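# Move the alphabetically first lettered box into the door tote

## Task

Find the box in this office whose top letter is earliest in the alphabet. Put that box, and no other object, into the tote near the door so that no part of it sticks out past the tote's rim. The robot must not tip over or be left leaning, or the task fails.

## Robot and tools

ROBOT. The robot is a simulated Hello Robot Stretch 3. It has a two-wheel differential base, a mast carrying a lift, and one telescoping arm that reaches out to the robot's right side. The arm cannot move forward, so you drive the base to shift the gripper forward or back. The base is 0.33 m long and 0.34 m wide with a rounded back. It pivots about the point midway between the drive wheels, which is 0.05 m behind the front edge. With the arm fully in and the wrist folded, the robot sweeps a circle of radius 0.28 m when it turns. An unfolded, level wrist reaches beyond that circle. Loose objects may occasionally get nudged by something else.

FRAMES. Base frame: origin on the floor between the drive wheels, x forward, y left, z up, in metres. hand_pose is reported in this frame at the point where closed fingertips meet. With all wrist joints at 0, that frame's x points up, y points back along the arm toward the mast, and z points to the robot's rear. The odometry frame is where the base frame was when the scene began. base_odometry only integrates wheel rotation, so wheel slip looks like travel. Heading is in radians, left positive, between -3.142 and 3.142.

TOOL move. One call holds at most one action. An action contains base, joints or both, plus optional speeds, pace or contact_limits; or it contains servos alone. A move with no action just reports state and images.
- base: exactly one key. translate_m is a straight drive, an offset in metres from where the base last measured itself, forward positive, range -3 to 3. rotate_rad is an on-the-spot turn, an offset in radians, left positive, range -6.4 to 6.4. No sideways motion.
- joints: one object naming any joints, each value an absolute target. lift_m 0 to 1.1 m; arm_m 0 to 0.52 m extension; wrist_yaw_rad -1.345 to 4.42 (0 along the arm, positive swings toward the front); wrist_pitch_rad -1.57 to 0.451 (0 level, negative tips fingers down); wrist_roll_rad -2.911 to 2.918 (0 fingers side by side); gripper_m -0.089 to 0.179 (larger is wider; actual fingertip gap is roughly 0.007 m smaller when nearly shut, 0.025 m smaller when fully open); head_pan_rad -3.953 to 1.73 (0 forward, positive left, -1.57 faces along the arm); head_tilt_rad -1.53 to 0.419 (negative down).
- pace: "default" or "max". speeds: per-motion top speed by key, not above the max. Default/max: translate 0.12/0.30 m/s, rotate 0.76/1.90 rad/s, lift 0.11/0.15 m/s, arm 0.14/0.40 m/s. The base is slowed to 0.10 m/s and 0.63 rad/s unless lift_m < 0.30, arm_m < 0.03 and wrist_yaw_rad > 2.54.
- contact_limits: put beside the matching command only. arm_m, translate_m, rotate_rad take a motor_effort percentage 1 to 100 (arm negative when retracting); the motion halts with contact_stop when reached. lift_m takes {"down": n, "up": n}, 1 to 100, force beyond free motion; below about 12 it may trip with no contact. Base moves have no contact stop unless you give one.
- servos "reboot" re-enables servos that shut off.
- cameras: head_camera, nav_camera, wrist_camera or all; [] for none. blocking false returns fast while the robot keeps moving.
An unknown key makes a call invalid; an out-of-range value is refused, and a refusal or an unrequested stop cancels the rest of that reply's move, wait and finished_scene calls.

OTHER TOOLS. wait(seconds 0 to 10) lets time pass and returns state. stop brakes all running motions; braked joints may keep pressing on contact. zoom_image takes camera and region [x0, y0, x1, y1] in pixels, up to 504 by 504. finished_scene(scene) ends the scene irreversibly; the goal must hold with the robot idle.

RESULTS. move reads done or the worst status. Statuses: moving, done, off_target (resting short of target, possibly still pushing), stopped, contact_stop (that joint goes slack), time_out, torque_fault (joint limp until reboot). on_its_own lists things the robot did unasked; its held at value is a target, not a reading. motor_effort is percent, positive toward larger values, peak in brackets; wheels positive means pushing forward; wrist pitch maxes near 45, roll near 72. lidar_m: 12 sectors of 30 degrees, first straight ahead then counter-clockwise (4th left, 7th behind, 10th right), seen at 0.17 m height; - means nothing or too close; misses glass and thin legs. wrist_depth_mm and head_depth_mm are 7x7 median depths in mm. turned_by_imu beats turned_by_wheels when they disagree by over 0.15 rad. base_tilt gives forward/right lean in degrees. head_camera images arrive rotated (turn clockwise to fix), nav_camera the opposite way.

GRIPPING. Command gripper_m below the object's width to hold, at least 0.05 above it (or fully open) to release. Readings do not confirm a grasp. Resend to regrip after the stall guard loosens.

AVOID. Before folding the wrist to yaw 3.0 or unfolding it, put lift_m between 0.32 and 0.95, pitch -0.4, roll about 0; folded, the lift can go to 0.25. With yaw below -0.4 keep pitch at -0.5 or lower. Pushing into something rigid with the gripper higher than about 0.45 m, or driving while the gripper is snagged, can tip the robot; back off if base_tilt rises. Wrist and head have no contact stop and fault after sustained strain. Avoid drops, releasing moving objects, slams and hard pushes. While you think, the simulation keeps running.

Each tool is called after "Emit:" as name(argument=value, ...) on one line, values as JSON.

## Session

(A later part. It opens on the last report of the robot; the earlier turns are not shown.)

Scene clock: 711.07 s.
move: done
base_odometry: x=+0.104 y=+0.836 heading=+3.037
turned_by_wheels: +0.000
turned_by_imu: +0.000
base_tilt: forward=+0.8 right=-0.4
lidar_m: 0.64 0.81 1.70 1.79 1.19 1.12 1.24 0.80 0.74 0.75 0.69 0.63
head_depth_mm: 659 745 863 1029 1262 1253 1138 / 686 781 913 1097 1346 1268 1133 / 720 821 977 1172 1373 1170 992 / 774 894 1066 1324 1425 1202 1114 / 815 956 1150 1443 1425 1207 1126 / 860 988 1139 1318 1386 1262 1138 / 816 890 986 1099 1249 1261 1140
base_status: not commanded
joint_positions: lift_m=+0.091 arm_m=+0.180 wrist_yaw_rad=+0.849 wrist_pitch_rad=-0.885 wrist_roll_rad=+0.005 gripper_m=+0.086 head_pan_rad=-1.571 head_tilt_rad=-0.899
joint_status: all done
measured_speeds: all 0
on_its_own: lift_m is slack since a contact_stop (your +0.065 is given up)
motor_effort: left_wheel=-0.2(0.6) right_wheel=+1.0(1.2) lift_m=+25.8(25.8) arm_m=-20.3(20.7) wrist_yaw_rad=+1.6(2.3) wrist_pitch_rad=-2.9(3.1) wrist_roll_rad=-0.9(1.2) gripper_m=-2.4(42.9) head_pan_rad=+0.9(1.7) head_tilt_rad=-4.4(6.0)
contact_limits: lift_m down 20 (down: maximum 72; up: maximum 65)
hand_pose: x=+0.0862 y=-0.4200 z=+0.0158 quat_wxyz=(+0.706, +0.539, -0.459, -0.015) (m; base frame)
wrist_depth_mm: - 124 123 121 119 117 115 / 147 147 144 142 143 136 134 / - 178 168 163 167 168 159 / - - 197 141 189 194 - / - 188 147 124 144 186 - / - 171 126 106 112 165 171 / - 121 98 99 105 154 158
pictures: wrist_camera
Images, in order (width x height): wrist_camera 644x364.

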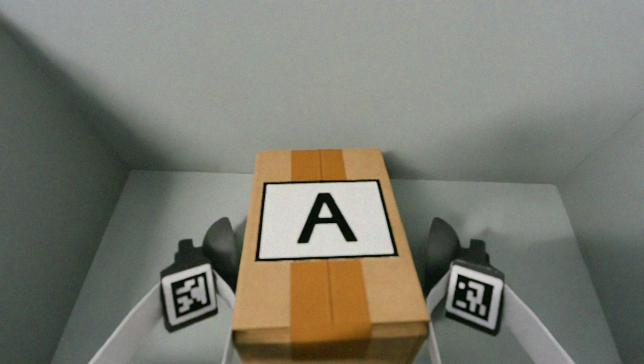

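Emit:
move(joints={"gripper_m": 0.098}, cameras=["wrist_camera"])

Emit:
move(joints={"gripper_m": 0.125}, cameras=["wrist_camera"])

Scene clock: 716.07 s.
move: done
base_odometry: x=+0.104 y=+0.836 heading=+3.037
turned_by_wheels: +0.000
turned_by_imu: +0.001
base_tilt: forward=+0.8 right=-0.1
lidar_m: 0.64 0.80 1.70 1.79 1.19 1.12 1.25 0.80 0.74 0.75 0.68 0.63
head_depth_mm: 655 740 864 1030 1267 1259 1132 / 686 782 914 1104 1347 1251 1138 / 717 820 971 1175 1395 1162 989 / 771 897 1067 1328 1412 1217 1112 / 814 955 1152 1436 1426 1204 1123 / 859 985 1129 1306 1393 1257 1136 / 814 895 982 1093 1241 1262 1137
base_status: not commanded
joint_positions: lift_m=+0.091 arm_m=+0.180 wrist_yaw_rad=+0.849 wrist_pitch_rad=-0.885 wrist_roll_rad=+0.005 gripper_m=+0.098 head_pan_rad=-1.571 head_tilt_rad=-0.900
joint_status: all done
measured_speeds: all 0
on_its_own: lift_m is slack since a contact_stop (your +0.065 is given up)
motor_effort: left_wheel=-0.3(0.6) right_wheel=+0.4(1.2) lift_m=+25.6(25.8) arm_m=-20.5(20.8) wrist_yaw_rad=+2.1(2.2) wrist_pitch_rad=-3.0(3.3) wrist_roll_rad=-0.9(1.2) gripper_m=+0.0(51.0) head_pan_rad=+0.8(2.3) head_tilt_rad=-5.8(5.8)
contact_limits: lift_m down 20 (down: maximum 72; up: maximum 65)
hand_pose: x=+0.0862 y=-0.4200 z=+0.0158 quat_wxyz=(+0.706, +0.539, -0.459, -0.015) (m; base frame)
wrist_depth_mm: - 124 123 120 119 117 116 / 147 147 144 142 143 136 134 / - 178 168 164 167 168 159 / - - 197 141 189 196 - / - 188 146 124 129 187 - / - 170 126 106 113 126 170 / - 121 99 99 106 154 158
pictures: wrist_camera
Images, in order (width x height): wrist_camera 644x364.

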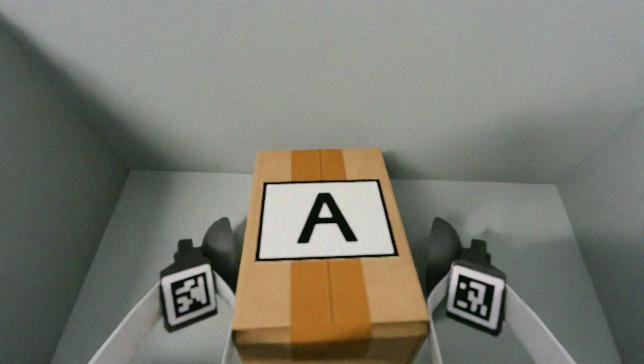

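Scene clock: 716.87 s.
move: done
base_odometry: x=+0.104 y=+0.836 heading=+3.037
turned_by_wheels: +0.000
turned_by_imu: +0.000
base_tilt: forward=+1.0 right=-0.1
lidar_m: 0.64 0.81 1.70 1.80 1.19 1.12 1.24 0.80 0.74 0.75 0.69 0.63
head_depth_mm: 656 743 863 1027 1269 1258 1133 / 686 780 917 1100 1342 1254 1134 / 719 823 970 1179 1392 1162 986 / 775 897 1073 1321 1425 1208 1122 / 816 952 1140 1459 1427 1209 1113 / 863 987 1141 1316 1394 1266 1136 / 820 892 983 1102 1251 1264 1137
base_status: not commanded
joint_positions: lift_m=+0.091 arm_m=+0.180 wrist_yaw_rad=+0.849 wrist_pitch_rad=-0.886 wrist_roll_rad=+0.004 gripper_m=+0.125 head_pan_rad=-1.571 head_tilt_rad=-0.900
joint_status: all done
measured_speeds: all 0
on_its_own: lift_m is slack since a contact_stop (your +0.065 is given up)
motor_effort: left_wheel=-0.3(0.5) right_wheel=+0.6(1.2) lift_m=+25.7(26.1) arm_m=-20.0(20.7) wrist_yaw_rad=+2.0(2.5) wrist_pitch_rad=-2.8(3.0) wrist_roll_rad=-0.7(1.1) gripper_m=+0.1(84.4) head_pan_rad=+1.7(2.9) head_tilt_rad=-5.2(6.1)
contact_limits: lift_m down 20 (down: maximum 72; up: maximum 65)
hand_pose: x=+0.0861 y=-0.4199 z=+0.0157 quat_wxyz=(+0.706, +0.539, -0.459, -0.015) (m; base frame)
wrist_depth_mm: - 125 123 121 119 117 116 / 147 146 144 141 143 136 134 / - 178 172 171 167 168 159 / - 200 197 147 196 195 - / - 189 157 134 184 186 - / - 125 127 123 168 124 170 / - 123 116 116 154 153 153
pictures: wrist_camera
Images, in order (width x height): wrist_camera 644x364.

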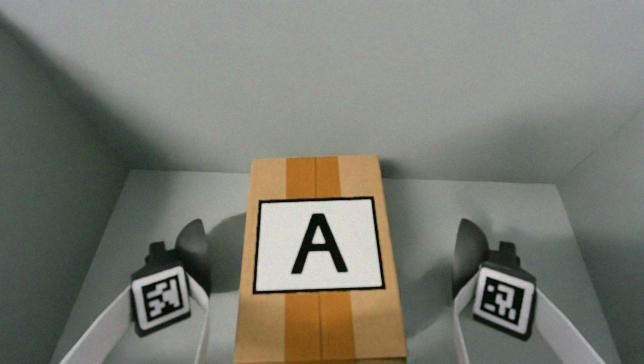

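Emit:
move(joints={"lift_m": 0.36}, cameras=["wrist_camera", "head_camera"])

Scene clock: 723.07 s.
move: done
base_odometry: x=+0.104 y=+0.836 heading=+3.037
turned_by_wheels: +0.000
turned_by_imu: +0.001
base_tilt: forward=+0.8 right=-0.1
lidar_m: 0.64 0.81 1.69 1.79 1.19 1.12 1.24 0.80 0.74 0.75 0.68 0.63
head_depth_mm: 653 745 865 1022 1276 1259 1133 / 683 782 912 1101 1337 724 637 / 720 827 971 1177 1387 773 1133 / 775 899 1067 1333 1428 1181 1117 / 810 952 1145 1459 1413 1207 1113 / 860 991 1137 1320 1396 1262 1138 / 816 893 984 1099 1260 1255 1145
base_status: not commanded
joint_positions: lift_m=+0.360 arm_m=+0.180 wrist_yaw_rad=+0.849 wrist_pitch_rad=-0.908 wrist_roll_rad=+0.004 gripper_m=+0.125 head_pan_rad=-1.570 head_tilt_rad=-0.900
joint_status: all done
measured_speeds: all 0
motor_effort: left_wheel=-0.4(0.6) right_wheel=+0.6(1.2) lift_m=+29.4(32.8) arm_m=-1.8(20.8) wrist_yaw_rad=+2.4(2.4) wrist_pitch_rad=+1.4(2.9) wrist_roll_rad=-0.7(1.0) gripper_m=-0.2(1.4) head_pan_rad=+2.3(4.4) head_tilt_rad=-4.8(6.5)
hand_pose: x=+0.0825 y=-0.4168 z=+0.2819 quat_wxyz=(+0.706, +0.544, -0.453, -0.022) (m; base frame)
wrist_depth_mm: 377 - - - - - - / - - - 588 601 515 - / - 537 560 550 555 535 454 / 515 507 511 505 505 500 410 / 472 466 468 469 469 465 448 / 436 123 - 376 - 126 421 / - 285 - 352 - 122 388
pictures: head_camera (sideways), wrist_camera
Images, in order (width x height): head_camera 896x504, wrist_camera 644x364.

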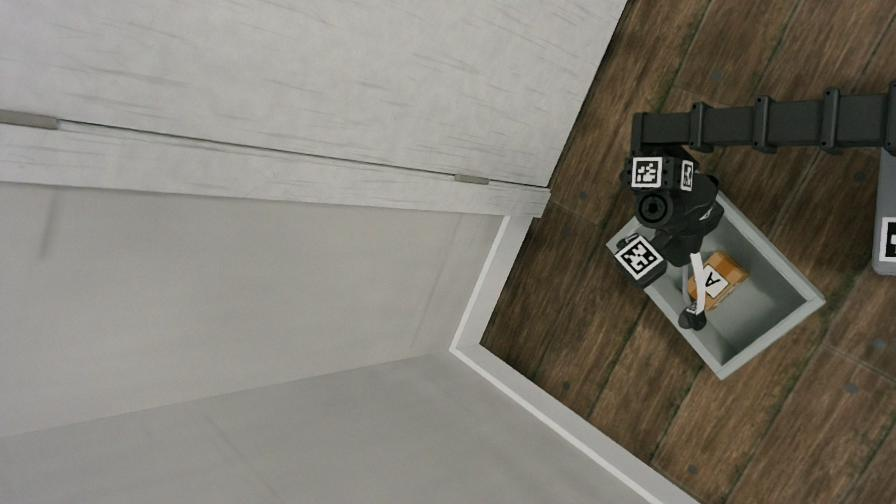

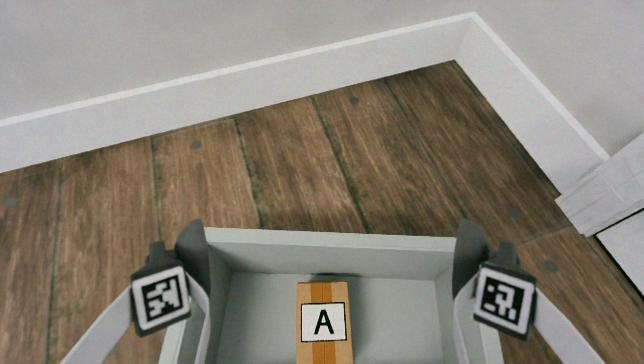

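Emit:
move(joints={"wrist_yaw_rad": 0.0, "arm_m": 0.0, "gripper_m": 0.0}, cameras=[])

Emit:
move(base={"translate_m": -0.3}, joints={"lift_m": 0.15}, cameras=[])

Emit:
move(joints={"lift_m": 0.03}, speeds={"lift_m": 0.03}, contact_limits={"lift_m": {"down": 13}}, cameras=["head_camera", "wrist_camera"])

Scene clock: 753.63 s.
move: done
base_odometry: x=+0.104 y=+0.836 heading=+3.037
turned_by_wheels: +0.000
turned_by_imu: +0.001
base_tilt: forward=+1.0 right=-0.3
lidar_m: 0.64 0.81 1.70 1.79 1.19 1.12 1.24 0.80 0.74 0.75 0.68 0.63
head_depth_mm: 656 743 866 1029 1264 1257 1130 / 687 784 911 1106 1341 1250 1115 / 720 827 973 1170 1393 1226 641 / 779 894 1073 1326 1419 1231 1076 / 816 954 1152 1439 1426 1215 1122 / 860 992 1137 1316 1395 1254 1142 / 821 891 986 1099 1245 1270 1143
base_status: not commanded
joint_positions: lift_m=+0.360 arm_m=+0.002 wrist_yaw_rad=+0.003 wrist_pitch_rad=-0.908 wrist_roll_rad=+0.004 gripper_m=+0.000 head_pan_rad=-1.570 head_tilt_rad=-0.900
joint_status: all done
joint sent to its limit — arm_m, lower limit.
measured_speeds: all 0
motor_effort: left_wheel=-0.2(0.6) right_wheel=+0.6(1.2) lift_m=+21.8(22.0) arm_m=-20.3(23.0) wrist_yaw_rad=-2.3(4.5) wrist_pitch_rad=+1.4(1.7) wrist_roll_rad=-0.7(1.0) gripper_m=-1.3(87.7) head_pan_rad=+4.3(4.6) head_tilt_rad=-4.0(5.8)
hand_pose: x=-0.0211 y=-0.2853 z=+0.2818 quat_wxyz=(+0.635, +0.311, -0.636, -0.310) (m; base frame)
wrist_depth_mm: - 581 682 565 - - - / 504 634 620 621 596 - 496 / - 563 564 506 560 553 549 / 512 502 438 - 508 502 500 / 470 385 422 149 465 470 457 / 437 418 - 128 417 425 426 / 403 398 292 393 389 394 394
pictures: none
No camera images: "cameras" was empty.

Scene clock: 757.73 s.
move: done
base_odometry: x=+0.403 y=+0.804 heading=+3.037
turned_by_wheels: +0.000
turned_by_imu: +0.001
base_tilt: forward=+0.9 right=-0.1
lidar_m: 0.92 1.16 2.43 1.35 0.89 0.89 1.05 0.67 0.62 0.63 0.79 0.91
head_depth_mm: 548 620 721 857 1060 1240 1136 / 574 653 764 918 1156 1257 1139 / 600 691 814 995 1280 1260 1116 / 629 728 873 1079 1362 1261 1103 / 662 776 938 1186 1388 1250 1139 / 702 822 1005 1342 1418 1242 1138 / 742 916 1132 1488 1417 1222 1119
base_status: done
joint_positions: lift_m=+0.150 arm_m=+0.002 wrist_yaw_rad=+0.003 wrist_pitch_rad=-0.908 wrist_roll_rad=+0.004 gripper_m=+0.000 head_pan_rad=-1.570 head_tilt_rad=-0.900
joint_status: all done
measured_speeds: all 0
motor_effort: left_wheel=-10.9(14.2) right_wheel=+1.8(13.4) lift_m=+23.5(23.8) arm_m=-16.6(20.5) wrist_yaw_rad=-1.7(2.6) wrist_pitch_rad=+1.4(1.7) wrist_roll_rad=-0.7(0.9) gripper_m=-1.3(3.0) head_pan_rad=+2.3(4.2) head_tilt_rad=-4.4(6.1)
hand_pose: x=-0.0212 y=-0.2853 z=+0.0718 quat_wxyz=(+0.635, +0.311, -0.636, -0.310) (m; base frame)
wrist_depth_mm: 379 375 372 373 371 358 336 / 334 332 334 331 329 329 324 / 294 302 300 300 297 296 296 / 273 272 271 272 270 270 267 / 250 249 250 155 249 247 247 / 231 231 230 129 225 229 227 / 213 214 123 211 209 213 211
pictures: none
No camera images: "cameras" was empty.

Scene clock: 758.70 s.
move: contact_stop
base_odometry: x=+0.403 y=+0.804 heading=+3.037
turned_by_wheels: +0.000
turned_by_imu: +0.000
base_tilt: forward=+1.1 right=-0.2
lidar_m: 0.92 1.15 2.44 1.35 0.89 0.89 1.06 0.67 0.63 0.69 0.80 0.91
head_depth_mm: 547 621 724 854 1063 1240 1123 / 570 654 769 917 1159 1260 1135 / 598 690 817 996 1273 1253 1111 / 629 733 874 1079 1356 1261 1101 / 664 777 936 1186 1391 1256 1132 / 696 817 1008 1341 1416 1242 1130 / 742 919 1143 1469 1422 1227 1126
base_status: not commanded
joint_positions: lift_m=+0.138 arm_m=+0.002 wrist_yaw_rad=+0.000 wrist_pitch_rad=-0.909 wrist_roll_rad=+0.001 gripper_m=+0.000 head_pan_rad=-1.570 head_tilt_rad=-0.900
joint_status: lift_m contact_stop (moved -0.012 of -0.120)
measured_speeds: all 0
on_its_own: lift_m is slack since a contact_stop (your +0.030 is given up)
motor_effort: left_wheel=-10.6(11.2) right_wheel=+2.2(2.6) lift_m=+24.9(25.3) arm_m=-14.0(17.3) wrist_yaw_rad=+0.6(2.2) wrist_pitch_rad=+1.4(2.0) wrist_roll_rad=+0.5(5.7) gripper_m=-1.8(2.2) head_pan_rad=+2.8(3.6) head_tilt_rad=-4.4(5.6)
contact_limits: lift_m down 13 (down: maximum 72; up: maximum 65)
hand_pose: x=-0.0216 y=-0.2852 z=+0.0594 quat_wxyz=(+0.635, +0.310, -0.635, -0.311) (m; base frame)
wrist_depth_mm: 358 355 354 355 350 349 334 / 317 314 315 313 310 311 311 / 281 285 282 283 280 281 278 / 258 258 257 258 255 255 254 / 235 236 236 155 236 235 232 / 219 219 218 129 214 216 215 / 202 203 196 198 198 201 199
pictures: head_camera (sideways), wrist_camera
ARM HIT: the arm struck its own base or body hard.
Images, in order (width x height): head_camera 896x504, wrist_camera 644x364.

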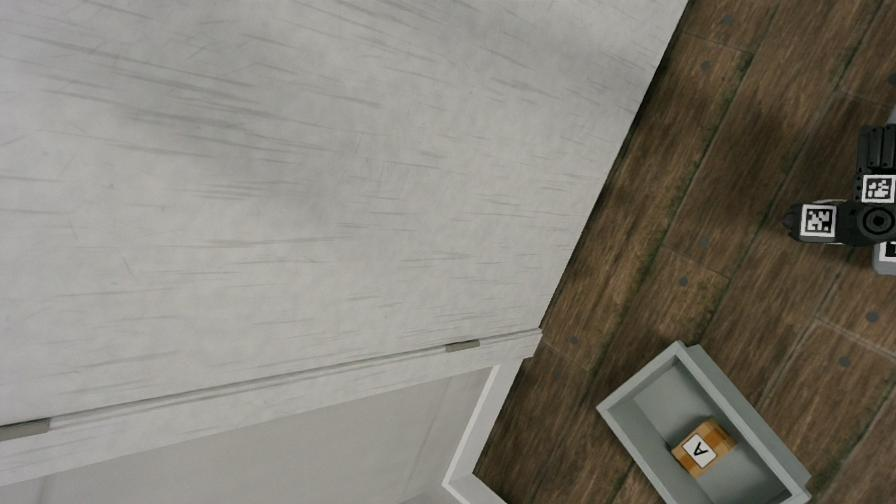

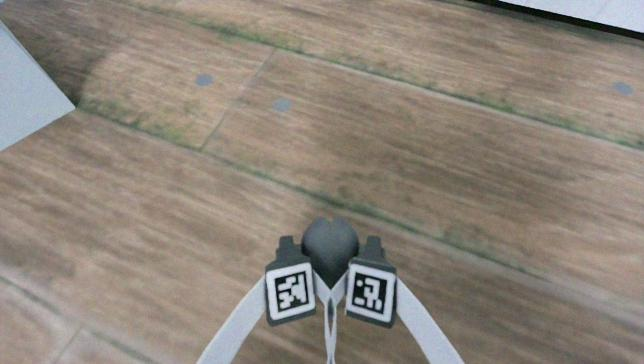

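Emit:
move(joints={"lift_m": 0.3}, cameras=[])

Emit:
move(joints={"arm_m": 0.2}, cameras=[])

Emit:
move(joints={"lift_m": 0.13}, speeds={"lift_m": 0.06}, contact_limits={"lift_m": {"down": 13}}, cameras=[])

Emit:
move(joints={"lift_m": 0.03}, speeds={"lift_m": 0.025}, contact_limits={"lift_m": {"down": 13}}, cameras=["head_camera"])

Scene clock: 766.37 s.
move: done
base_odometry: x=+0.403 y=+0.804 heading=+3.037
turned_by_wheels: +0.000
turned_by_imu: +0.001
base_tilt: forward=+1.0 right=+0.0
lidar_m: 0.92 1.15 2.44 1.35 0.89 0.88 1.05 0.67 0.63 0.63 0.79 0.91
head_depth_mm: 547 622 720 861 1059 1231 1122 / 572 655 766 920 1157 1254 1135 / 600 691 817 994 1274 1256 675 / 630 731 874 1082 1358 1269 1100 / 661 777 935 1177 1399 1247 1134 / 700 817 1009 1324 1404 1240 1132 / 743 911 1142 1476 1410 1217 1126
base_status: not commanded
joint_positions: lift_m=+0.300 arm_m=+0.002 wrist_yaw_rad=+0.000 wrist_pitch_rad=-0.909 wrist_roll_rad=+0.001 gripper_m=+0.000 head_pan_rad=-1.570 head_tilt_rad=-0.900
joint_status: all done
measured_speeds: all 0
motor_effort: left_wheel=-10.5(10.8) right_wheel=+2.2(2.9) lift_m=+29.3(32.9) arm_m=+19.4(19.4) wrist_yaw_rad=+0.7(1.6) wrist_pitch_rad=+1.1(1.8) wrist_roll_rad=+0.3(0.6) gripper_m=-1.5(2.6) head_pan_rad=+2.5(3.4) head_tilt_rad=-5.2(5.5)
hand_pose: x=-0.0216 y=-0.2852 z=+0.2218 quat_wxyz=(+0.635, +0.310, -0.635, -0.311) (m; base frame)
wrist_depth_mm: 612 593 521 484 - - 340 / 400 540 542 525 478 440 405 / - 487 484 484 478 470 428 / 344 423 438 436 438 436 437 / 360 402 406 155 404 401 404 / 367 377 375 128 368 371 371 / 346 348 335 341 339 347 347
pictures: none
No camera images: "cameras" was empty.

Scene clock: 769.07 s.
move: done
base_odometry: x=+0.403 y=+0.804 heading=+3.037
turned_by_wheels: +0.000
turned_by_imu: +0.000
base_tilt: forward=+0.9 right=-0.2
lidar_m: 0.92 1.15 2.44 1.35 0.89 0.88 1.06 0.67 0.63 0.63 0.79 0.91
head_depth_mm: 548 623 718 858 1052 1234 1135 / 572 655 764 920 1157 1213 702 / 598 691 814 989 1230 795 1118 / 630 728 872 1088 1367 1244 1131 / 663 777 933 1185 1391 1251 1140 / 698 817 1011 1343 1415 1234 1140 / 743 916 1140 1483 1413 1218 1118
base_status: not commanded
joint_positions: lift_m=+0.300 arm_m=+0.200 wrist_yaw_rad=+0.000 wrist_pitch_rad=-0.909 wrist_roll_rad=+0.001 gripper_m=+0.000 head_pan_rad=-1.570 head_tilt_rad=-0.900
joint_status: all done
measured_speeds: all 0
motor_effort: left_wheel=-10.5(10.8) right_wheel=+2.2(2.6) lift_m=+24.8(29.6) arm_m=+21.3(22.9) wrist_yaw_rad=+1.0(1.3) wrist_pitch_rad=+1.4(1.7) wrist_roll_rad=+0.5(0.7) gripper_m=-1.6(2.6) head_pan_rad=+2.9(4.3) head_tilt_rad=-4.5(5.3)
hand_pose: x=-0.0216 y=-0.4835 z=+0.2218 quat_wxyz=(+0.635, +0.310, -0.635, -0.311) (m; base frame)
wrist_depth_mm: 455 347 298 263 231 208 187 / 526 427 340 306 265 233 210 / 484 488 451 374 316 274 238 / 441 440 441 432 380 322 278 / 405 408 406 155 400 385 325 / 371 375 373 128 368 373 363 / - 353 339 336 338 345 341
pictures: none
No camera images: "cameras" was empty.

Scene clock: 772.47 s.
move: done
base_odometry: x=+0.403 y=+0.804 heading=+3.037
turned_by_wheels: +0.000
turned_by_imu: +0.001
base_tilt: forward=+0.9 right=-0.2
lidar_m: 0.92 1.16 2.43 1.35 0.89 0.89 1.06 0.67 0.63 0.63 0.79 0.91
head_depth_mm: 548 624 719 856 1062 1246 1130 / 572 654 768 919 1150 1257 1118 / 599 690 816 996 1272 936 1108 / 629 728 869 1084 1363 1230 1131 / 662 777 935 1175 1388 1243 1133 / 702 819 1013 1339 1411 1238 1136 / 744 920 1137 1498 1407 1224 1120
base_status: not commanded
joint_positions: lift_m=+0.130 arm_m=+0.200 wrist_yaw_rad=+0.000 wrist_pitch_rad=-0.909 wrist_roll_rad=+0.001 gripper_m=+0.000 head_pan_rad=-1.570 head_tilt_rad=-0.900
joint_status: all done
measured_speeds: all 0
motor_effort: left_wheel=-10.6(10.9) right_wheel=+2.5(2.9) lift_m=+22.2(23.6) arm_m=+19.3(21.3) wrist_yaw_rad=+0.7(1.7) wrist_pitch_rad=+1.0(1.8) wrist_roll_rad=+0.4(0.7) gripper_m=-1.6(3.1) head_pan_rad=+2.1(3.6) head_tilt_rad=-3.5(5.5)
contact_limits: lift_m down 13 (down: maximum 72; up: maximum 65)
hand_pose: x=-0.0216 y=-0.4835 z=+0.0518 quat_wxyz=(+0.635, +0.310, -0.635, -0.311) (m; base frame)
wrist_depth_mm: 346 336 301 259 230 206 186 / 304 303 302 296 265 233 209 / 272 271 272 273 271 260 237 / 249 249 246 246 247 246 245 / 227 226 228 155 226 225 224 / 210 210 209 129 206 209 208 / 196 195 189 192 194 194 194
pictures: none
No camera images: "cameras" was empty.

Scene clock: 774.63 s.
move: contact_stop
base_odometry: x=+0.403 y=+0.804 heading=+3.037
turned_by_wheels: +0.000
turned_by_imu: +0.000
base_tilt: forward=+0.9 right=-0.3
lidar_m: 0.92 1.15 2.43 1.35 0.89 0.89 1.06 0.67 0.63 0.63 0.80 0.91
head_depth_mm: 549 621 720 859 1058 1241 1131 / 573 654 767 919 1151 1255 1131 / 598 689 814 995 1281 963 1103 / 630 732 871 1076 1368 1239 1128 / 661 775 937 1183 1390 1241 1132 / 702 818 1006 1331 1415 1238 1130 / 745 916 1129 1478 1415 1216 1118
base_status: not commanded
joint_positions: lift_m=+0.092 arm_m=+0.200 wrist_yaw_rad=+0.000 wrist_pitch_rad=-0.906 wrist_roll_rad=+0.001 gripper_m=+0.000 head_pan_rad=-1.570 head_tilt_rad=-0.900
joint_status: lift_m contact_stop (moved -0.038 of -0.100)
measured_speeds: translate_m=+0.000 rotate_rad=+0.000 lift_m=+0.003 arm_m=+0.000 wrist_yaw_rad=+0.000 wrist_pitch_rad=+0.000 wrist_roll_rad=+0.000 head_pan_rad=+0.000 head_tilt_rad=+0.000
on_its_own: lift_m is slack since a contact_stop (your +0.030 is given up)
motor_effort: left_wheel=-9.4(10.9) right_wheel=+2.3(2.8) lift_m=+22.3(23.7) arm_m=+17.5(19.1) wrist_yaw_rad=+0.8(1.4) wrist_pitch_rad=+0.9(1.9) wrist_roll_rad=+0.4(0.8) gripper_m=-1.4(2.6) head_pan_rad=+1.6(2.7) head_tilt_rad=-4.0(5.1)
contact_limits: lift_m down 13 (down: maximum 72; up: maximum 65)
hand_pose: x=-0.0216 y=-0.4841 z=+0.0145 quat_wxyz=(+0.636, +0.309, -0.636, -0.310) (m; base frame)
wrist_depth_mm: 288 287 278 257 228 206 186 / 253 254 252 252 245 228 209 / 227 229 227 227 226 225 220 / 207 207 205 205 205 204 204 / 190 189 188 155 187 188 187 / 175 175 172 129 171 173 173 / 162 162 157 159 159 160 160
pictures: head_camera (sideways)
Images, in order (width x height): head_camera 896x504.

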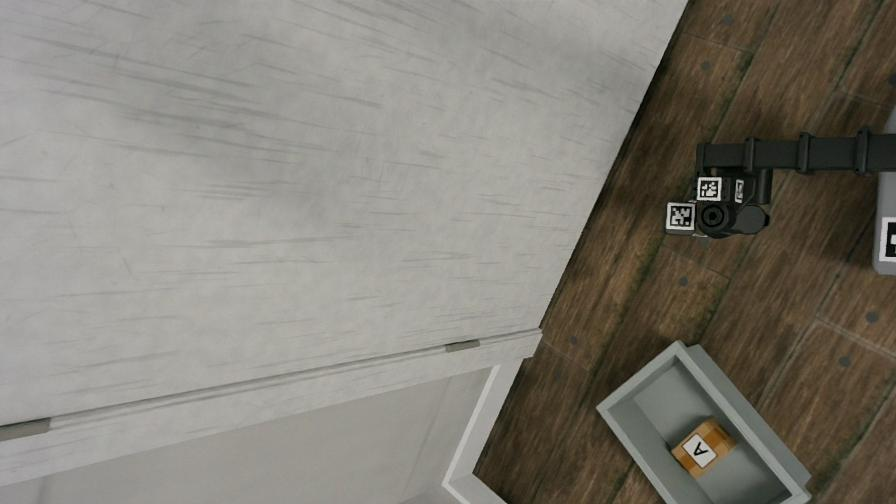

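Emit:
zoom_image(camera="head_camera", region=[580, 320, 820, 504])

Scaled by 2.100 from the camera's 896x504 image, which has a finer 1280x720 frame.

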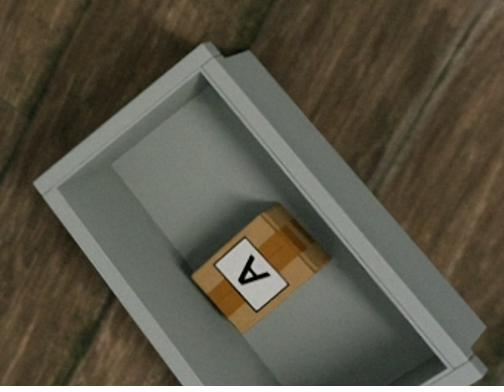

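Emit:
move(joints={"lift_m": 0.45, "arm_m": 0.0, "wrist_pitch_rad": -0.4, "head_pan_rad": 0.0, "head_tilt_rad": -0.5}, pace="max", cameras=[])

Emit:
move(joints={"wrist_yaw_rad": 2.7}, pace="max", cameras=[])

Emit:
move(joints={"lift_m": 0.28}, base={"rotate_rad": 1.53}, pace="max", cameras=["head_camera"])

Scene clock: 873.53 s.
move: done
base_odometry: x=+0.403 y=+0.804 heading=+3.037
turned_by_wheels: +0.000
turned_by_imu: +0.001
base_tilt: forward=+1.2 right=-0.1
lidar_m: 0.92 1.16 2.44 1.35 0.89 0.89 1.05 0.67 0.62 0.63 0.80 0.91
head_depth_mm: 742 797 857 928 1014 1115 1241 / 772 826 901 977 1077 1199 1291 / 805 872 945 1039 1144 1284 1338 / 838 916 999 1102 1227 1378 1332 / 888 964 1061 1173 1319 1474 1333 / 932 1015 1124 1252 1421 1542 1336 / 976 1072 1202 1348 1532 1601 1323
base_status: not commanded
joint_positions: lift_m=+0.450 arm_m=+0.002 wrist_yaw_rad=+0.000 wrist_pitch_rad=-0.419 wrist_roll_rad=+0.001 gripper_m=+0.000 head_pan_rad=+0.006 head_tilt_rad=-0.500
joint_status: all done
joint sent to its limit — arm_m, lower limit.
measured_speeds: all 0
motor_effort: left_wheel=-9.5(9.7) right_wheel=+2.0(2.9) lift_m=+30.2(33.5) arm_m=-20.2(22.6) wrist_yaw_rad=+0.5(1.4) wrist_pitch_rad=+3.2(6.8) wrist_roll_rad=+0.5(0.8) gripper_m=-1.3(2.8) head_pan_rad=-2.3(4.8) head_tilt_rad=+2.2(5.2)
hand_pose: x=-0.0216 y=-0.3710 z=+0.4625 quat_wxyz=(+0.692, +0.147, -0.692, -0.147) (m; base frame)
wrist_depth_mm: - 472 - - 342 311 286 / - 506 - - - 334 302 / - 558 - - - 345 321 / - - 602 - - - 339 / 785 805 664 149 - - - / 708 718 123 128 123 - - / 625 633 573 600 584 - -
pictures: none
No camera images: "cameras" was empty.

Scene clock: 875.23 s.
move: done
base_odometry: x=+0.403 y=+0.804 heading=+3.037
turned_by_wheels: +0.000
turned_by_imu: +0.000
base_tilt: forward=+1.0 right=-0.2
lidar_m: 0.92 1.15 2.43 1.35 0.89 0.88 1.06 0.67 0.62 0.63 0.79 0.91
head_depth_mm: 739 794 852 931 1016 1121 1249 / 768 828 899 977 1077 1199 1288 / 802 871 946 1032 1147 1284 1334 / 839 910 997 1098 1223 1384 1336 / 883 962 1058 1167 1313 1462 1338 / 920 1017 1119 1245 1404 1534 1332 / 976 1064 1186 1334 1540 1590 1336
base_status: not commanded
joint_positions: lift_m=+0.450 arm_m=+0.002 wrist_yaw_rad=+2.697 wrist_pitch_rad=-0.419 wrist_roll_rad=+0.001 gripper_m=+0.000 head_pan_rad=+0.001 head_tilt_rad=-0.500
joint_status: all done
measured_speeds: all 0
motor_effort: left_wheel=-9.4(9.7) right_wheel=+2.4(2.6) lift_m=+30.1(30.7) arm_m=-19.7(20.2) wrist_yaw_rad=+3.3(7.5) wrist_pitch_rad=+3.1(3.6) wrist_roll_rad=+0.6(0.7) gripper_m=-1.9(2.1) head_pan_rad=-2.7(4.4) head_tilt_rad=+4.0(4.0)
hand_pose: x=+0.0753 y=+0.0557 z=+0.4625 quat_wxyz=(+0.296, +0.707, -0.009, +0.642) (m; base frame)
wrist_depth_mm: - - - - - - - / - - - - - - - / - - - - - - - / - - - - - - - / 196 843 850 155 870 882 836 / 181 706 711 128 697 725 726 / 190 600 579 598 597 626 626
pictures: none
No camera images: "cameras" was empty.

Scene clock: 877.97 s.
move: done
base_odometry: x=+0.403 y=+0.804 heading=-1.717
turned_by_wheels: +1.530
turned_by_imu: +1.524
base_tilt: forward=+0.9 right=-0.3
lidar_m: 1.45 0.91 0.88 1.14 0.68 0.62 0.63 0.76 0.91 0.91 1.11 2.13
head_depth_mm: 2597 2715 3023 2559 2031 1599 1344 / 2696 2795 3094 2653 1994 1590 1332 / 2262 2466 2861 2634 1998 1599 1336 / 1759 1929 2145 2334 1980 1604 1328 / 1466 1581 1707 1866 1945 1595 1324 / 1260 1339 1421 1509 1639 1597 1332 / 1094 1145 1224 1284 1383 1466 1334
base_status: done
joint_positions: lift_m=+0.280 arm_m=+0.002 wrist_yaw_rad=+2.697 wrist_pitch_rad=-0.418 wrist_roll_rad=+0.001 gripper_m=+0.000 head_pan_rad=+0.000 head_tilt_rad=-0.499
joint_status: all done
measured_speeds: all 0
motor_effort: left_wheel=-7.0(16.7) right_wheel=+7.9(16.7) lift_m=+22.4(26.2) arm_m=-19.7(20.9) wrist_yaw_rad=+3.0(4.1) wrist_pitch_rad=+3.1(3.6) wrist_roll_rad=+0.3(0.7) gripper_m=-1.9(2.5) head_pan_rad=-2.7(3.9) head_tilt_rad=+3.0(3.9)
hand_pose: x=+0.0752 y=+0.0558 z=+0.2926 quat_wxyz=(+0.296, +0.707, -0.009, +0.642) (m; base frame)
wrist_depth_mm: - - - - 796 - - / - - - - 857 - - / 964 - - - 931 937 978 / 757 748 760 770 759 770 765 / 196 610 603 156 625 605 611 / 181 510 492 128 494 514 514 / 189 264 256 426 429 439 439
pictures: head_camera (sideways)
Images, in order (width x height): head_camera 896x504.

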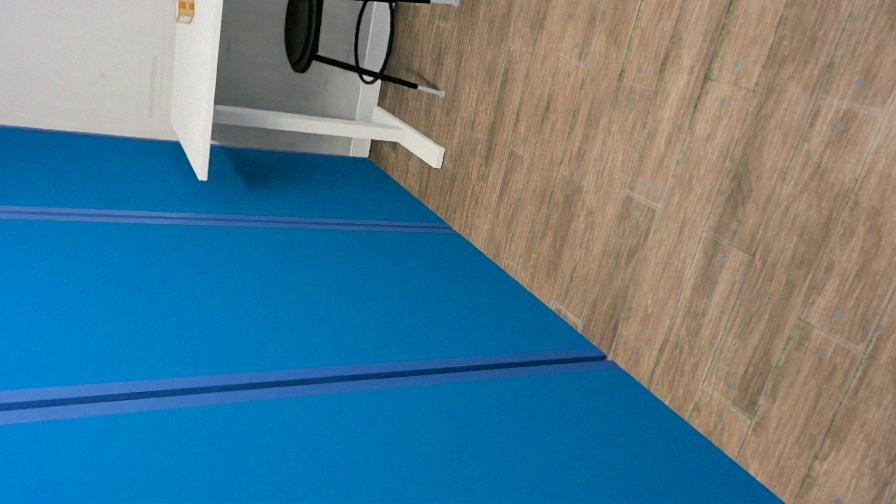

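Emit:
move(base={"rotate_rad": -0.564}, pace="max", cameras=[])

Emit:
move(base={"translate_m": 1.5}, joints={"head_tilt_rad": -0.4}, pace="max", contact_limits={"translate_m": 40}, cameras=["head_camera"])

Scene clock: 893.53 s.
move: done
base_odometry: x=+0.403 y=+0.804 heading=-2.280
turned_by_wheels: -0.564
turned_by_imu: -0.562
base_tilt: forward=+1.1 right=-0.1
lidar_m: 1.98 1.53 0.93 0.89 1.20 0.69 0.63 0.63 0.75 0.91 0.91 1.08
head_depth_mm: 1896 1892 1970 2034 1939 1595 1349 / 2380 2479 2519 2464 1990 1597 1334 / 2750 2888 3085 2656 1984 1600 1344 / 2726 2851 3207 2661 1979 1590 1344 / 2689 2812 3208 2599 2018 1608 1334 / 2624 2774 3138 2651 1980 1596 1335 / 2635 2740 3015 2636 1985 1602 1331
base_status: done
joint_positions: lift_m=+0.280 arm_m=+0.002 wrist_yaw_rad=+2.697 wrist_pitch_rad=-0.418 wrist_roll_rad=+0.001 gripper_m=+0.000 head_pan_rad=+0.000 head_tilt_rad=-0.499
joint_status: not commanded
measured_speeds: all 0
motor_effort: left_wheel=+9.6(16.9) right_wheel=-7.5(15.4) lift_m=+24.8(24.8) arm_m=-17.3(17.3) wrist_yaw_rad=+3.1(3.7) wrist_pitch_rad=+3.1(3.6) wrist_roll_rad=+0.4(0.7) gripper_m=-1.0(2.5) head_pan_rad=-2.9(4.4) head_tilt_rad=+2.1(2.4)
hand_pose: x=+0.0752 y=+0.0558 z=+0.2926 quat_wxyz=(+0.296, +0.707, -0.009, +0.642) (m; base frame)
wrist_depth_mm: - - 795 - - - - / - - 872 - - - - / - - 960 - - - - / 762 767 769 761 770 753 768 / 195 619 615 155 622 616 612 / 182 513 503 128 498 518 513 / 189 264 257 429 423 440 438
pictures: none
No camera images: "cameras" was empty.

Scene clock: 899.93 s.
move: done
base_odometry: x=-0.574 y=-0.334 heading=-2.280
turned_by_wheels: +0.000
turned_by_imu: +0.000
base_tilt: forward=+1.0 right=-0.1
lidar_m: 1.25 1.12 1.29 1.14 1.15 1.36 2.08 1.10 0.67 0.59 0.59 0.70
head_depth_mm: 1204 1233 1253 1221 1288 1308 1336 / 1462 1534 1594 1148 1679 1660 1447 / 1460 1555 1625 1077 1917 1676 1445 / 1430 1524 1598 1061 1938 1754 1444 / 1416 1494 1576 1054 1903 1759 1432 / 1403 1485 1553 1051 1855 1759 1441 / 1373 1461 1541 1043 1846 1744 1435
base_status: done
joint_positions: lift_m=+0.280 arm_m=+0.002 wrist_yaw_rad=+2.697 wrist_pitch_rad=-0.418 wrist_roll_rad=+0.001 gripper_m=+0.000 head_pan_rad=+0.000 head_tilt_rad=-0.399
joint_status: all done
measured_speeds: all 0
motor_effort: left_wheel=+8.5(17.1) right_wheel=-0.1(14.1) lift_m=+28.2(28.5) arm_m=-18.6(20.8) wrist_yaw_rad=+2.6(3.7) wrist_pitch_rad=+3.1(3.6) wrist_roll_rad=+0.6(0.8) gripper_m=-1.5(3.0) head_pan_rad=-1.7(4.2) head_tilt_rad=+2.3(4.6)
contact_limits: translate_m 40 (maximum 100)
hand_pose: x=+0.0752 y=+0.0558 z=+0.2926 quat_wxyz=(+0.296, +0.707, -0.009, +0.642) (m; base frame)
wrist_depth_mm: - - - - - - - / - - - - - - - / 907 - - - - - - / 781 760 759 765 758 782 751 / 194 611 614 155 614 623 613 / 181 512 496 129 502 513 511 / 189 265 258 427 428 442 440
pictures: head_camera (sideways)
Images, in order (width x height): head_camera 896x504.

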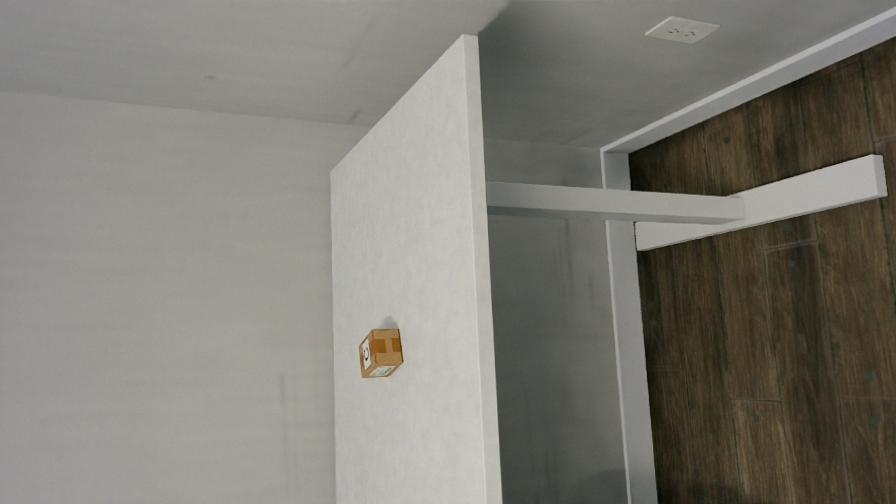

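Emit:
zoom_image(camera="head_camera", region=[340, 310, 430, 400])

Scaled by 5.600 from the camera's 896x504 image, which has a finer 1280x720 frame.

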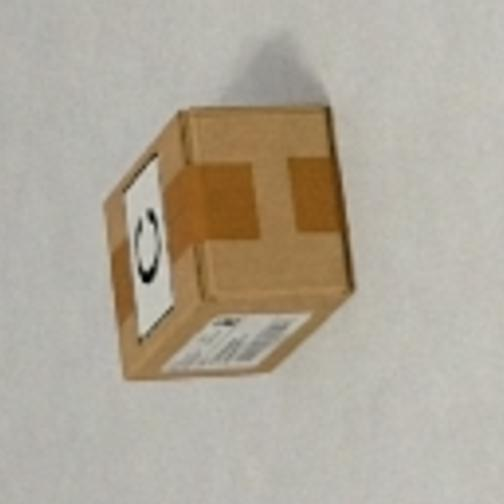

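Emit:
move(joints={"head_pan_rad": 0.5}, pace="max", cameras=["head_camera"])

Scene clock: 917.37 s.
move: done
base_odometry: x=-0.574 y=-0.334 heading=-2.280
turned_by_wheels: +0.000
turned_by_imu: +0.001
base_tilt: forward=+1.1 right=-0.1
lidar_m: 1.25 1.12 1.29 1.14 1.14 1.36 2.08 1.10 0.67 0.59 0.59 0.70
head_depth_mm: 1377 1462 1524 1015 1784 1788 1443 / 1424 1512 1574 1071 1867 1768 1451 / 1455 1560 1611 1071 1947 1760 1429 / 1511 1622 1659 1136 1544 1714 1435 / 1562 1678 1719 1216 1427 1693 1428 / 1621 1747 1701 1210 1973 1709 1435 / 1627 1729 1667 1558 1876 1714 1427
base_status: not commanded
joint_positions: lift_m=+0.280 arm_m=+0.002 wrist_yaw_rad=+2.697 wrist_pitch_rad=-0.418 wrist_roll_rad=+0.001 gripper_m=+0.000 head_pan_rad=+0.506 head_tilt_rad=-0.399
joint_status: all done
measured_speeds: all 0
motor_effort: left_wheel=+8.6(8.7) right_wheel=-0.3(0.7) lift_m=+30.2(30.7) arm_m=-17.4(18.1) wrist_yaw_rad=+2.8(3.3) wrist_pitch_rad=+3.3(3.5) wrist_roll_rad=+0.4(0.6) gripper_m=-1.8(2.3) head_pan_rad=+3.2(4.2) head_tilt_rad=+0.9(2.5)
contact_limits: translate_m 40 (maximum 100)
hand_pose: x=+0.0752 y=+0.0558 z=+0.2926 quat_wxyz=(+0.296, +0.707, -0.009, +0.642) (m; base frame)
wrist_depth_mm: - - - - - - - / - - - - - - - / 929 - - - - - - / 778 777 765 754 775 771 775 / 195 609 615 155 610 609 619 / 181 509 499 128 498 511 512 / 189 262 260 433 425 441 440
pictures: head_camera (sideways)
Images, in order (width x height): head_camera 896x504.

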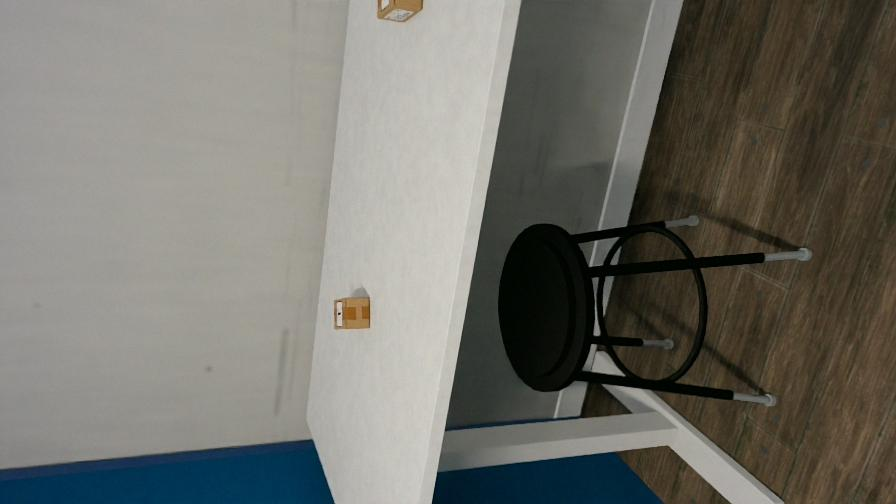

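Emit:
move(joints={"head_pan_rad": 0.2, "head_tilt_rad": -0.4}, cameras=["head_camera"])

Scene clock: 956.33 s.
move: done
base_odometry: x=-0.574 y=-0.334 heading=-2.280
turned_by_wheels: +0.000
turned_by_imu: +0.001
base_tilt: forward=+0.9 right=-0.1
lidar_m: 1.25 1.13 1.29 1.14 1.14 1.35 2.08 1.10 0.66 0.59 0.59 0.70
head_depth_mm: 1399 1491 1573 1078 1856 1763 1454 / 1402 1484 1569 1073 1868 1608 1407 / 1419 1511 1590 1071 1904 1770 1436 / 1419 1507 1589 1068 1911 1761 1441 / 1428 1520 1599 1065 1928 1762 1438 / 1434 1523 1591 1056 1922 1737 1428 / 1429 1535 1585 1047 1412 1685 1433
base_status: not commanded
joint_positions: lift_m=+0.280 arm_m=+0.002 wrist_yaw_rad=+2.697 wrist_pitch_rad=-0.418 wrist_roll_rad=+0.001 gripper_m=+0.000 head_pan_rad=+0.194 head_tilt_rad=-0.399
joint_status: all done
measured_speeds: all 0
motor_effort: left_wheel=+8.4(8.6) right_wheel=-0.3(0.9) lift_m=+30.5(30.6) arm_m=-16.4(16.8) wrist_yaw_rad=+3.1(3.2) wrist_pitch_rad=+3.5(3.5) wrist_roll_rad=+0.4(0.6) gripper_m=-1.4(2.3) head_pan_rad=-3.5(4.9) head_tilt_rad=+1.1(3.3)
contact_limits: translate_m 40 (maximum 100)
hand_pose: x=+0.0752 y=+0.0558 z=+0.2926 quat_wxyz=(+0.296, +0.707, -0.009, +0.642) (m; base frame)
wrist_depth_mm: - - - - - - - / - - - - - - - / 902 - - - - - - / 774 775 762 781 757 771 780 / 195 614 616 155 616 615 611 / 181 513 503 128 490 512 517 / 190 264 257 432 429 437 439
pictures: head_camera (sideways)
Images, in order (width x height): head_camera 896x504.

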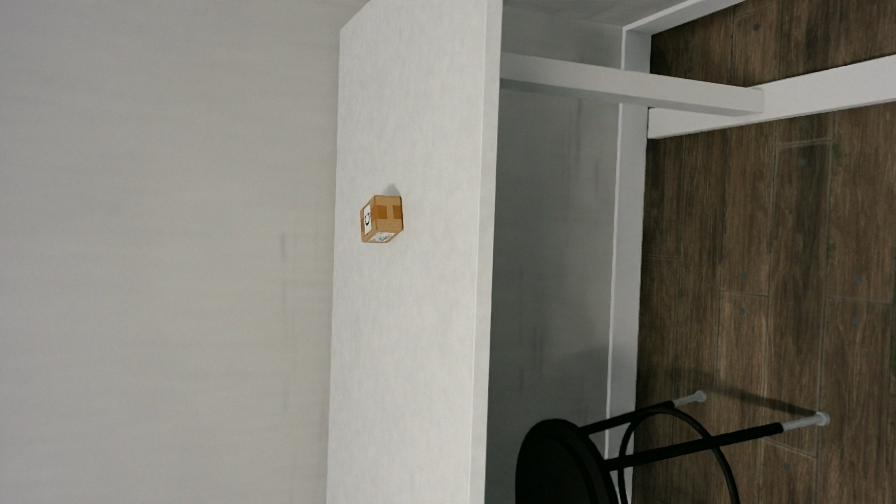

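Emit:
move(base={"rotate_rad": 0.15}, pace="max", cameras=[])

Emit:
move(base={"translate_m": 0.36}, pace="max", cameras=[])

Emit:
move(base={"rotate_rad": 1.571}, joints={"head_pan_rad": -1.65, "head_tilt_rad": -0.55}, pace="max", cameras=["head_camera"])

Scene clock: 976.50 s.
move: done
base_odometry: x=-0.574 y=-0.334 heading=-2.131
turned_by_wheels: +0.150
turned_by_imu: +0.150
base_tilt: forward=+1.1 right=-0.1
lidar_m: 1.25 1.13 1.21 1.14 1.16 1.52 2.08 0.90 0.63 0.59 0.60 0.79
head_depth_mm: 1374 1456 1527 1016 1790 1732 1444 / 1395 1489 1567 1011 1846 1758 1440 / 1432 1505 1599 1069 1881 1778 1446 / 1440 1529 1598 1062 1952 1767 1427 / 1475 1565 1637 1136 1914 1712 1430 / 1494 1597 1684 1130 1415 1752 1438 / 1529 1622 1686 1200 1405 1695 1428
base_status: done
joint_positions: lift_m=+0.280 arm_m=+0.002 wrist_yaw_rad=+2.697 wrist_pitch_rad=-0.418 wrist_roll_rad=+0.001 gripper_m=+0.000 head_pan_rad=+0.199 head_tilt_rad=-0.399
joint_status: not commanded
measured_speeds: all 0
motor_effort: left_wheel=-7.7(14.0) right_wheel=+7.1(14.2) lift_m=+29.9(30.4) arm_m=-15.4(15.5) wrist_yaw_rad=+3.0(3.5) wrist_pitch_rad=+3.0(3.5) wrist_roll_rad=+0.6(0.6) gripper_m=-0.8(2.1) head_pan_rad=+3.5(4.4) head_tilt_rad=-0.9(1.3)
hand_pose: x=+0.0752 y=+0.0558 z=+0.2926 quat_wxyz=(+0.296, +0.707, -0.009, +0.642) (m; base frame)
wrist_depth_mm: - - - - - - - / 901 - - - - - - / 936 - - - - - - / 767 760 782 775 764 773 800 / 194 613 611 155 619 608 616 / 181 519 496 129 496 511 510 / 189 266 258 430 426 442 441
pictures: none
No camera images: "cameras" was empty.

Scene clock: 979.00 s.
move: done
base_odometry: x=-0.766 y=-0.639 heading=-2.131
turned_by_wheels: +0.000
turned_by_imu: +0.000
base_tilt: forward=+0.9 right=-0.1
lidar_m: 0.90 0.81 0.97 1.17 1.19 1.56 2.43 0.86 0.60 0.57 0.58 0.75
head_depth_mm: 1068 1140 1210 1011 709 605 1413 / 1094 1158 1231 1004 706 1576 1440 / 1110 1176 1260 1001 705 1603 1439 / 1123 1195 1289 995 701 1627 1437 / 1139 1227 1317 997 700 1661 1440 / 1166 1248 1331 991 699 1593 1409 / 1187 1275 1360 982 695 1025 1390
base_status: done
joint_positions: lift_m=+0.280 arm_m=+0.002 wrist_yaw_rad=+2.697 wrist_pitch_rad=-0.418 wrist_roll_rad=+0.001 gripper_m=+0.000 head_pan_rad=+0.200 head_tilt_rad=-0.399
joint_status: not commanded
measured_speeds: all 0
motor_effort: left_wheel=+6.2(14.5) right_wheel=+1.6(14.3) lift_m=+28.6(30.0) arm_m=-15.2(15.8) wrist_yaw_rad=+2.9(3.5) wrist_pitch_rad=+3.1(3.6) wrist_roll_rad=+0.5(0.7) gripper_m=-1.9(2.9) head_pan_rad=+3.2(4.4) head_tilt_rad=-0.9(2.0)
hand_pose: x=+0.0752 y=+0.0558 z=+0.2926 quat_wxyz=(+0.296, +0.707, -0.009, +0.642) (m; base frame)
wrist_depth_mm: - - - - - - - / - - - - - - - / 936 - - - - - - / 761 765 774 761 758 752 765 / 196 614 613 155 607 618 621 / 180 505 494 129 490 512 516 / 190 265 256 430 426 434 438
pictures: none
No camera images: "cameras" was empty.

Scene clock: 981.10 s.
move: done
base_odometry: x=-0.766 y=-0.639 heading=-0.560
turned_by_wheels: +1.571
turned_by_imu: +1.565
base_tilt: forward=+1.0 right=-0.1
lidar_m: 1.16 1.19 1.52 2.43 0.88 0.60 0.57 0.58 0.75 0.90 0.81 0.97
head_depth_mm: 1153 1247 1214 743 1332 1418 1297 / 1136 1242 1053 743 1635 1535 1289 / 1125 1230 1049 737 1249 1430 1293 / 1110 1217 1049 735 1688 1533 1295 / 1108 1204 1041 736 1680 1526 1294 / 1094 1194 1034 734 1654 1533 1293 / 1084 1180 1032 730 1635 1533 1283
base_status: done
joint_positions: lift_m=+0.280 arm_m=+0.002 wrist_yaw_rad=+2.697 wrist_pitch_rad=-0.418 wrist_roll_rad=+0.001 gripper_m=+0.000 head_pan_rad=-1.667 head_tilt_rad=-0.551
joint_status: all done
measured_speeds: translate_m=+0.000 rotate_rad=+0.000 lift_m=+0.000 arm_m=+0.000 wrist_yaw_rad=+0.000 wrist_pitch_rad=+0.000 wrist_roll_rad=+0.000 head_pan_rad=+0.024 head_tilt_rad=+0.000
motor_effort: left_wheel=-9.5(16.6) right_wheel=+8.8(18.0) lift_m=+27.7(28.8) arm_m=-20.0(21.0) wrist_yaw_rad=+3.0(3.3) wrist_pitch_rad=+3.2(3.6) wrist_roll_rad=+0.3(0.7) gripper_m=-0.6(2.3) head_pan_rad=+2.7(5.9) head_tilt_rad=-1.9(5.6)
hand_pose: x=+0.0752 y=+0.0558 z=+0.2926 quat_wxyz=(+0.296, +0.707, -0.009, +0.642) (m; base frame)
wrist_depth_mm: - - - - - - - / - - - - - - - / - - - - - - 950 / 765 746 749 768 761 758 770 / 196 615 620 155 618 622 613 / 181 512 502 128 497 514 510 / 190 263 259 425 432 436 436
pictures: head_camera (sideways)
Images, in order (width x height): head_camera 896x504.

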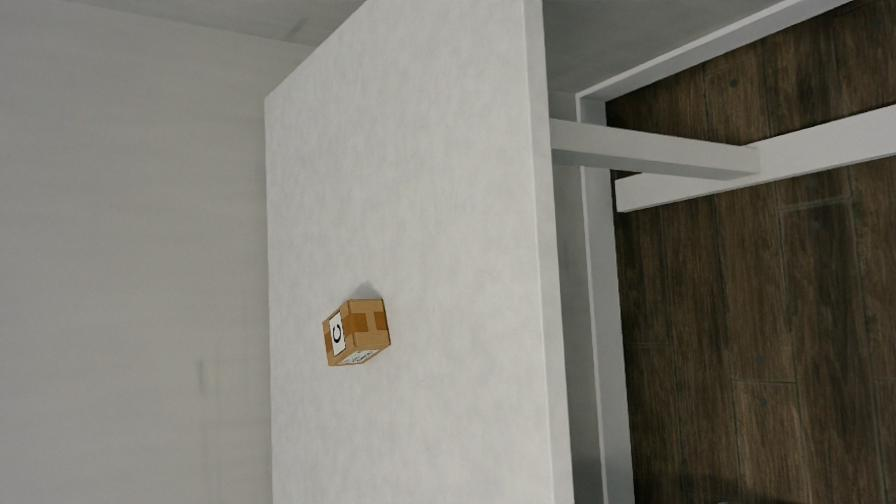

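Emit:
move(base={"translate_m": 0.087}, joints={"lift_m": 0.62, "wrist_pitch_rad": -0.4, "gripper_m": 0.17}, pace="max", cameras=[])

Emit:
move(joints={"lift_m": 0.94, "wrist_yaw_rad": 1.2}, pace="max", cameras=[])

Emit:
move(joints={"lift_m": 1.1, "wrist_yaw_rad": 0.0, "wrist_pitch_rad": -0.9, "arm_m": 0.3}, pace="max", cameras=["head_camera", "wrist_camera"])

Scene clock: 993.23 s.
move: done
base_odometry: x=-0.692 y=-0.685 heading=-0.560
turned_by_wheels: +0.000
turned_by_imu: +0.001
base_tilt: forward=+1.0 right=-0.2
lidar_m: 1.08 1.10 1.42 2.44 1.02 0.69 0.65 0.66 0.86 1.30 0.76 0.90
head_depth_mm: 1140 1253 1054 741 1528 1509 1304 / 1128 1239 1053 741 1159 1369 1270 / 1119 1209 1047 741 1699 1543 1302 / 1103 1213 1041 733 1679 1536 1290 / 1096 1202 1042 735 1652 1523 1283 / 1084 1189 1040 733 1647 1527 1297 / 1081 1178 1032 731 628 1475 1288
base_status: done
joint_positions: lift_m=+0.620 arm_m=+0.002 wrist_yaw_rad=+2.698 wrist_pitch_rad=-0.418 wrist_roll_rad=+0.001 gripper_m=+0.170 head_pan_rad=-1.650 head_tilt_rad=-0.551
joint_status: all done
measured_speeds: all 0
motor_effort: left_wheel=+4.4(9.5) right_wheel=+0.5(15.0) lift_m=+29.3(34.1) arm_m=-16.8(18.8) wrist_yaw_rad=+2.8(3.3) wrist_pitch_rad=+2.9(6.0) wrist_roll_rad=+0.5(0.7) gripper_m=+0.8(88.9) head_pan_rad=+2.7(4.0) head_tilt_rad=-1.6(2.7)
hand_pose: x=+0.0752 y=+0.0559 z=+0.6327 quat_wxyz=(+0.296, +0.707, -0.009, +0.642) (m; base frame)
wrist_depth_mm: - - - - - - - / - - - - - - - / - - - - - - - / - - - - - - - / 191 - - - - - - / 167 125 939 929 922 135 116 / 111 763 783 808 792 766 108
pictures: none
No camera images: "cameras" was empty.

Scene clock: 996.17 s.
move: done
base_odometry: x=-0.692 y=-0.685 heading=-0.560
turned_by_wheels: +0.000
turned_by_imu: +0.000
base_tilt: forward=+1.1 right=-0.2
lidar_m: 1.08 1.10 1.42 2.44 1.02 0.69 0.65 0.66 0.86 1.30 0.76 0.90
head_depth_mm: 1139 1247 1053 744 1512 - - / 1130 1232 1053 740 1143 - - / 1114 1221 1047 739 1711 1631 - / 1106 1215 1044 737 1675 1565 - / 1093 1191 1048 737 1659 1527 1350 / 1093 1188 1037 731 1648 1570 - / 1074 1170 1033 731 628 1569 -
base_status: not commanded
joint_positions: lift_m=+0.940 arm_m=+0.002 wrist_yaw_rad=+1.203 wrist_pitch_rad=-0.418 wrist_roll_rad=+0.001 gripper_m=+0.170 head_pan_rad=-1.650 head_tilt_rad=-0.551
joint_status: all done
measured_speeds: all 0
motor_effort: left_wheel=+4.4(4.8) right_wheel=+1.1(1.2) lift_m=+29.7(33.7) arm_m=-15.1(17.1) wrist_yaw_rad=-2.2(6.6) wrist_pitch_rad=+3.0(3.5) wrist_roll_rad=+0.7(0.7) gripper_m=-0.6(1.2) head_pan_rad=+2.0(3.9) head_tilt_rad=-0.6(2.0)
hand_pose: x=+0.1880 y=-0.2275 z=+0.9528 quat_wxyz=(+0.653, +0.512, -0.487, +0.270) (m; base frame)
wrist_depth_mm: - - 872 - - - - / - - - - - - - / - - - - - - - / - - - - - 909 - / - - - - - 732 - / 115 126 - - - 135 123 / 112 - - - - - 108
pictures: none
No camera images: "cameras" was empty.

Scene clock: 998.17 s.
move: done
base_odometry: x=-0.692 y=-0.685 heading=-0.560
turned_by_wheels: +0.000
turned_by_imu: +0.000
base_tilt: forward=+1.2 right=-0.1
lidar_m: 1.08 1.10 1.41 2.44 1.02 0.69 0.65 0.66 0.85 1.30 0.76 0.90
head_depth_mm: 1166 1239 1050 742 1518 1533 1308 / 324 329 1058 740 1159 1376 1262 / 325 345 891 739 1703 1530 1296 / 343 345 427 735 1692 1534 1289 / 1093 1202 981 735 1670 1540 1289 / 1084 1183 1032 733 1665 1530 1293 / 1076 1176 1038 732 627 1486 1292
base_status: not commanded
joint_positions: lift_m=+1.098 arm_m=+0.300 wrist_yaw_rad=+0.003 wrist_pitch_rad=-0.908 wrist_roll_rad=+0.001 gripper_m=+0.170 head_pan_rad=-1.650 head_tilt_rad=-0.551
joint_status: all done
joint sent to its limit — lift_m, upper limit.
measured_speeds: all 0
motor_effort: left_wheel=+4.4(4.7) right_wheel=+0.3(1.2) lift_m=+30.2(32.9) arm_m=+18.0(24.2) wrist_yaw_rad=-2.4(7.3) wrist_pitch_rad=+1.2(4.4) wrist_roll_rad=+0.4(0.7) gripper_m=-0.4(1.5) head_pan_rad=+2.9(3.7) head_tilt_rad=-0.1(1.7)
hand_pose: x=-0.0211 y=-0.5837 z=+1.0195 quat_wxyz=(+0.636, +0.311, -0.635, -0.310) (m; base frame)
wrist_depth_mm: - - - 358 - - - / - - - 349 - - - / - - - - - - - / - - - - - - - / - - - - - - - / - 123 267 263 265 135 116 / 112 247 250 252 251 247 108
pictures: head_camera (sideways), wrist_camera
Images, in order (width x height): head_camera 896x504, wrist_camera 644x364.

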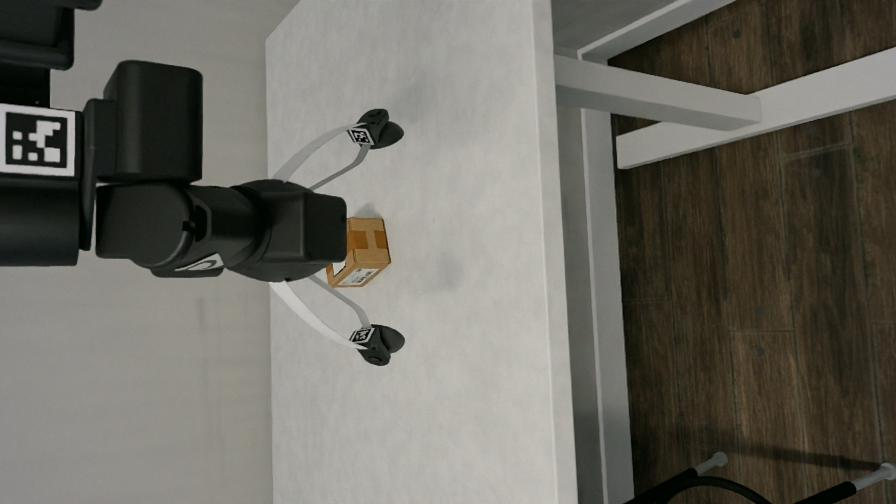

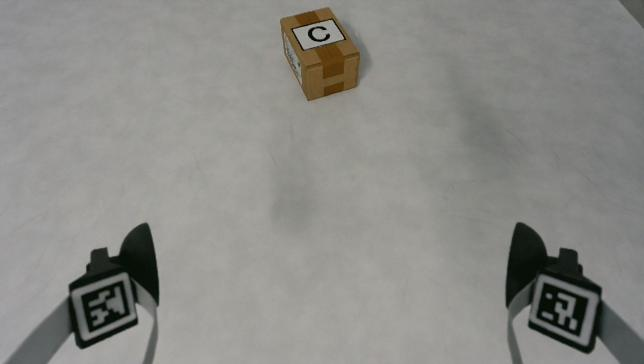

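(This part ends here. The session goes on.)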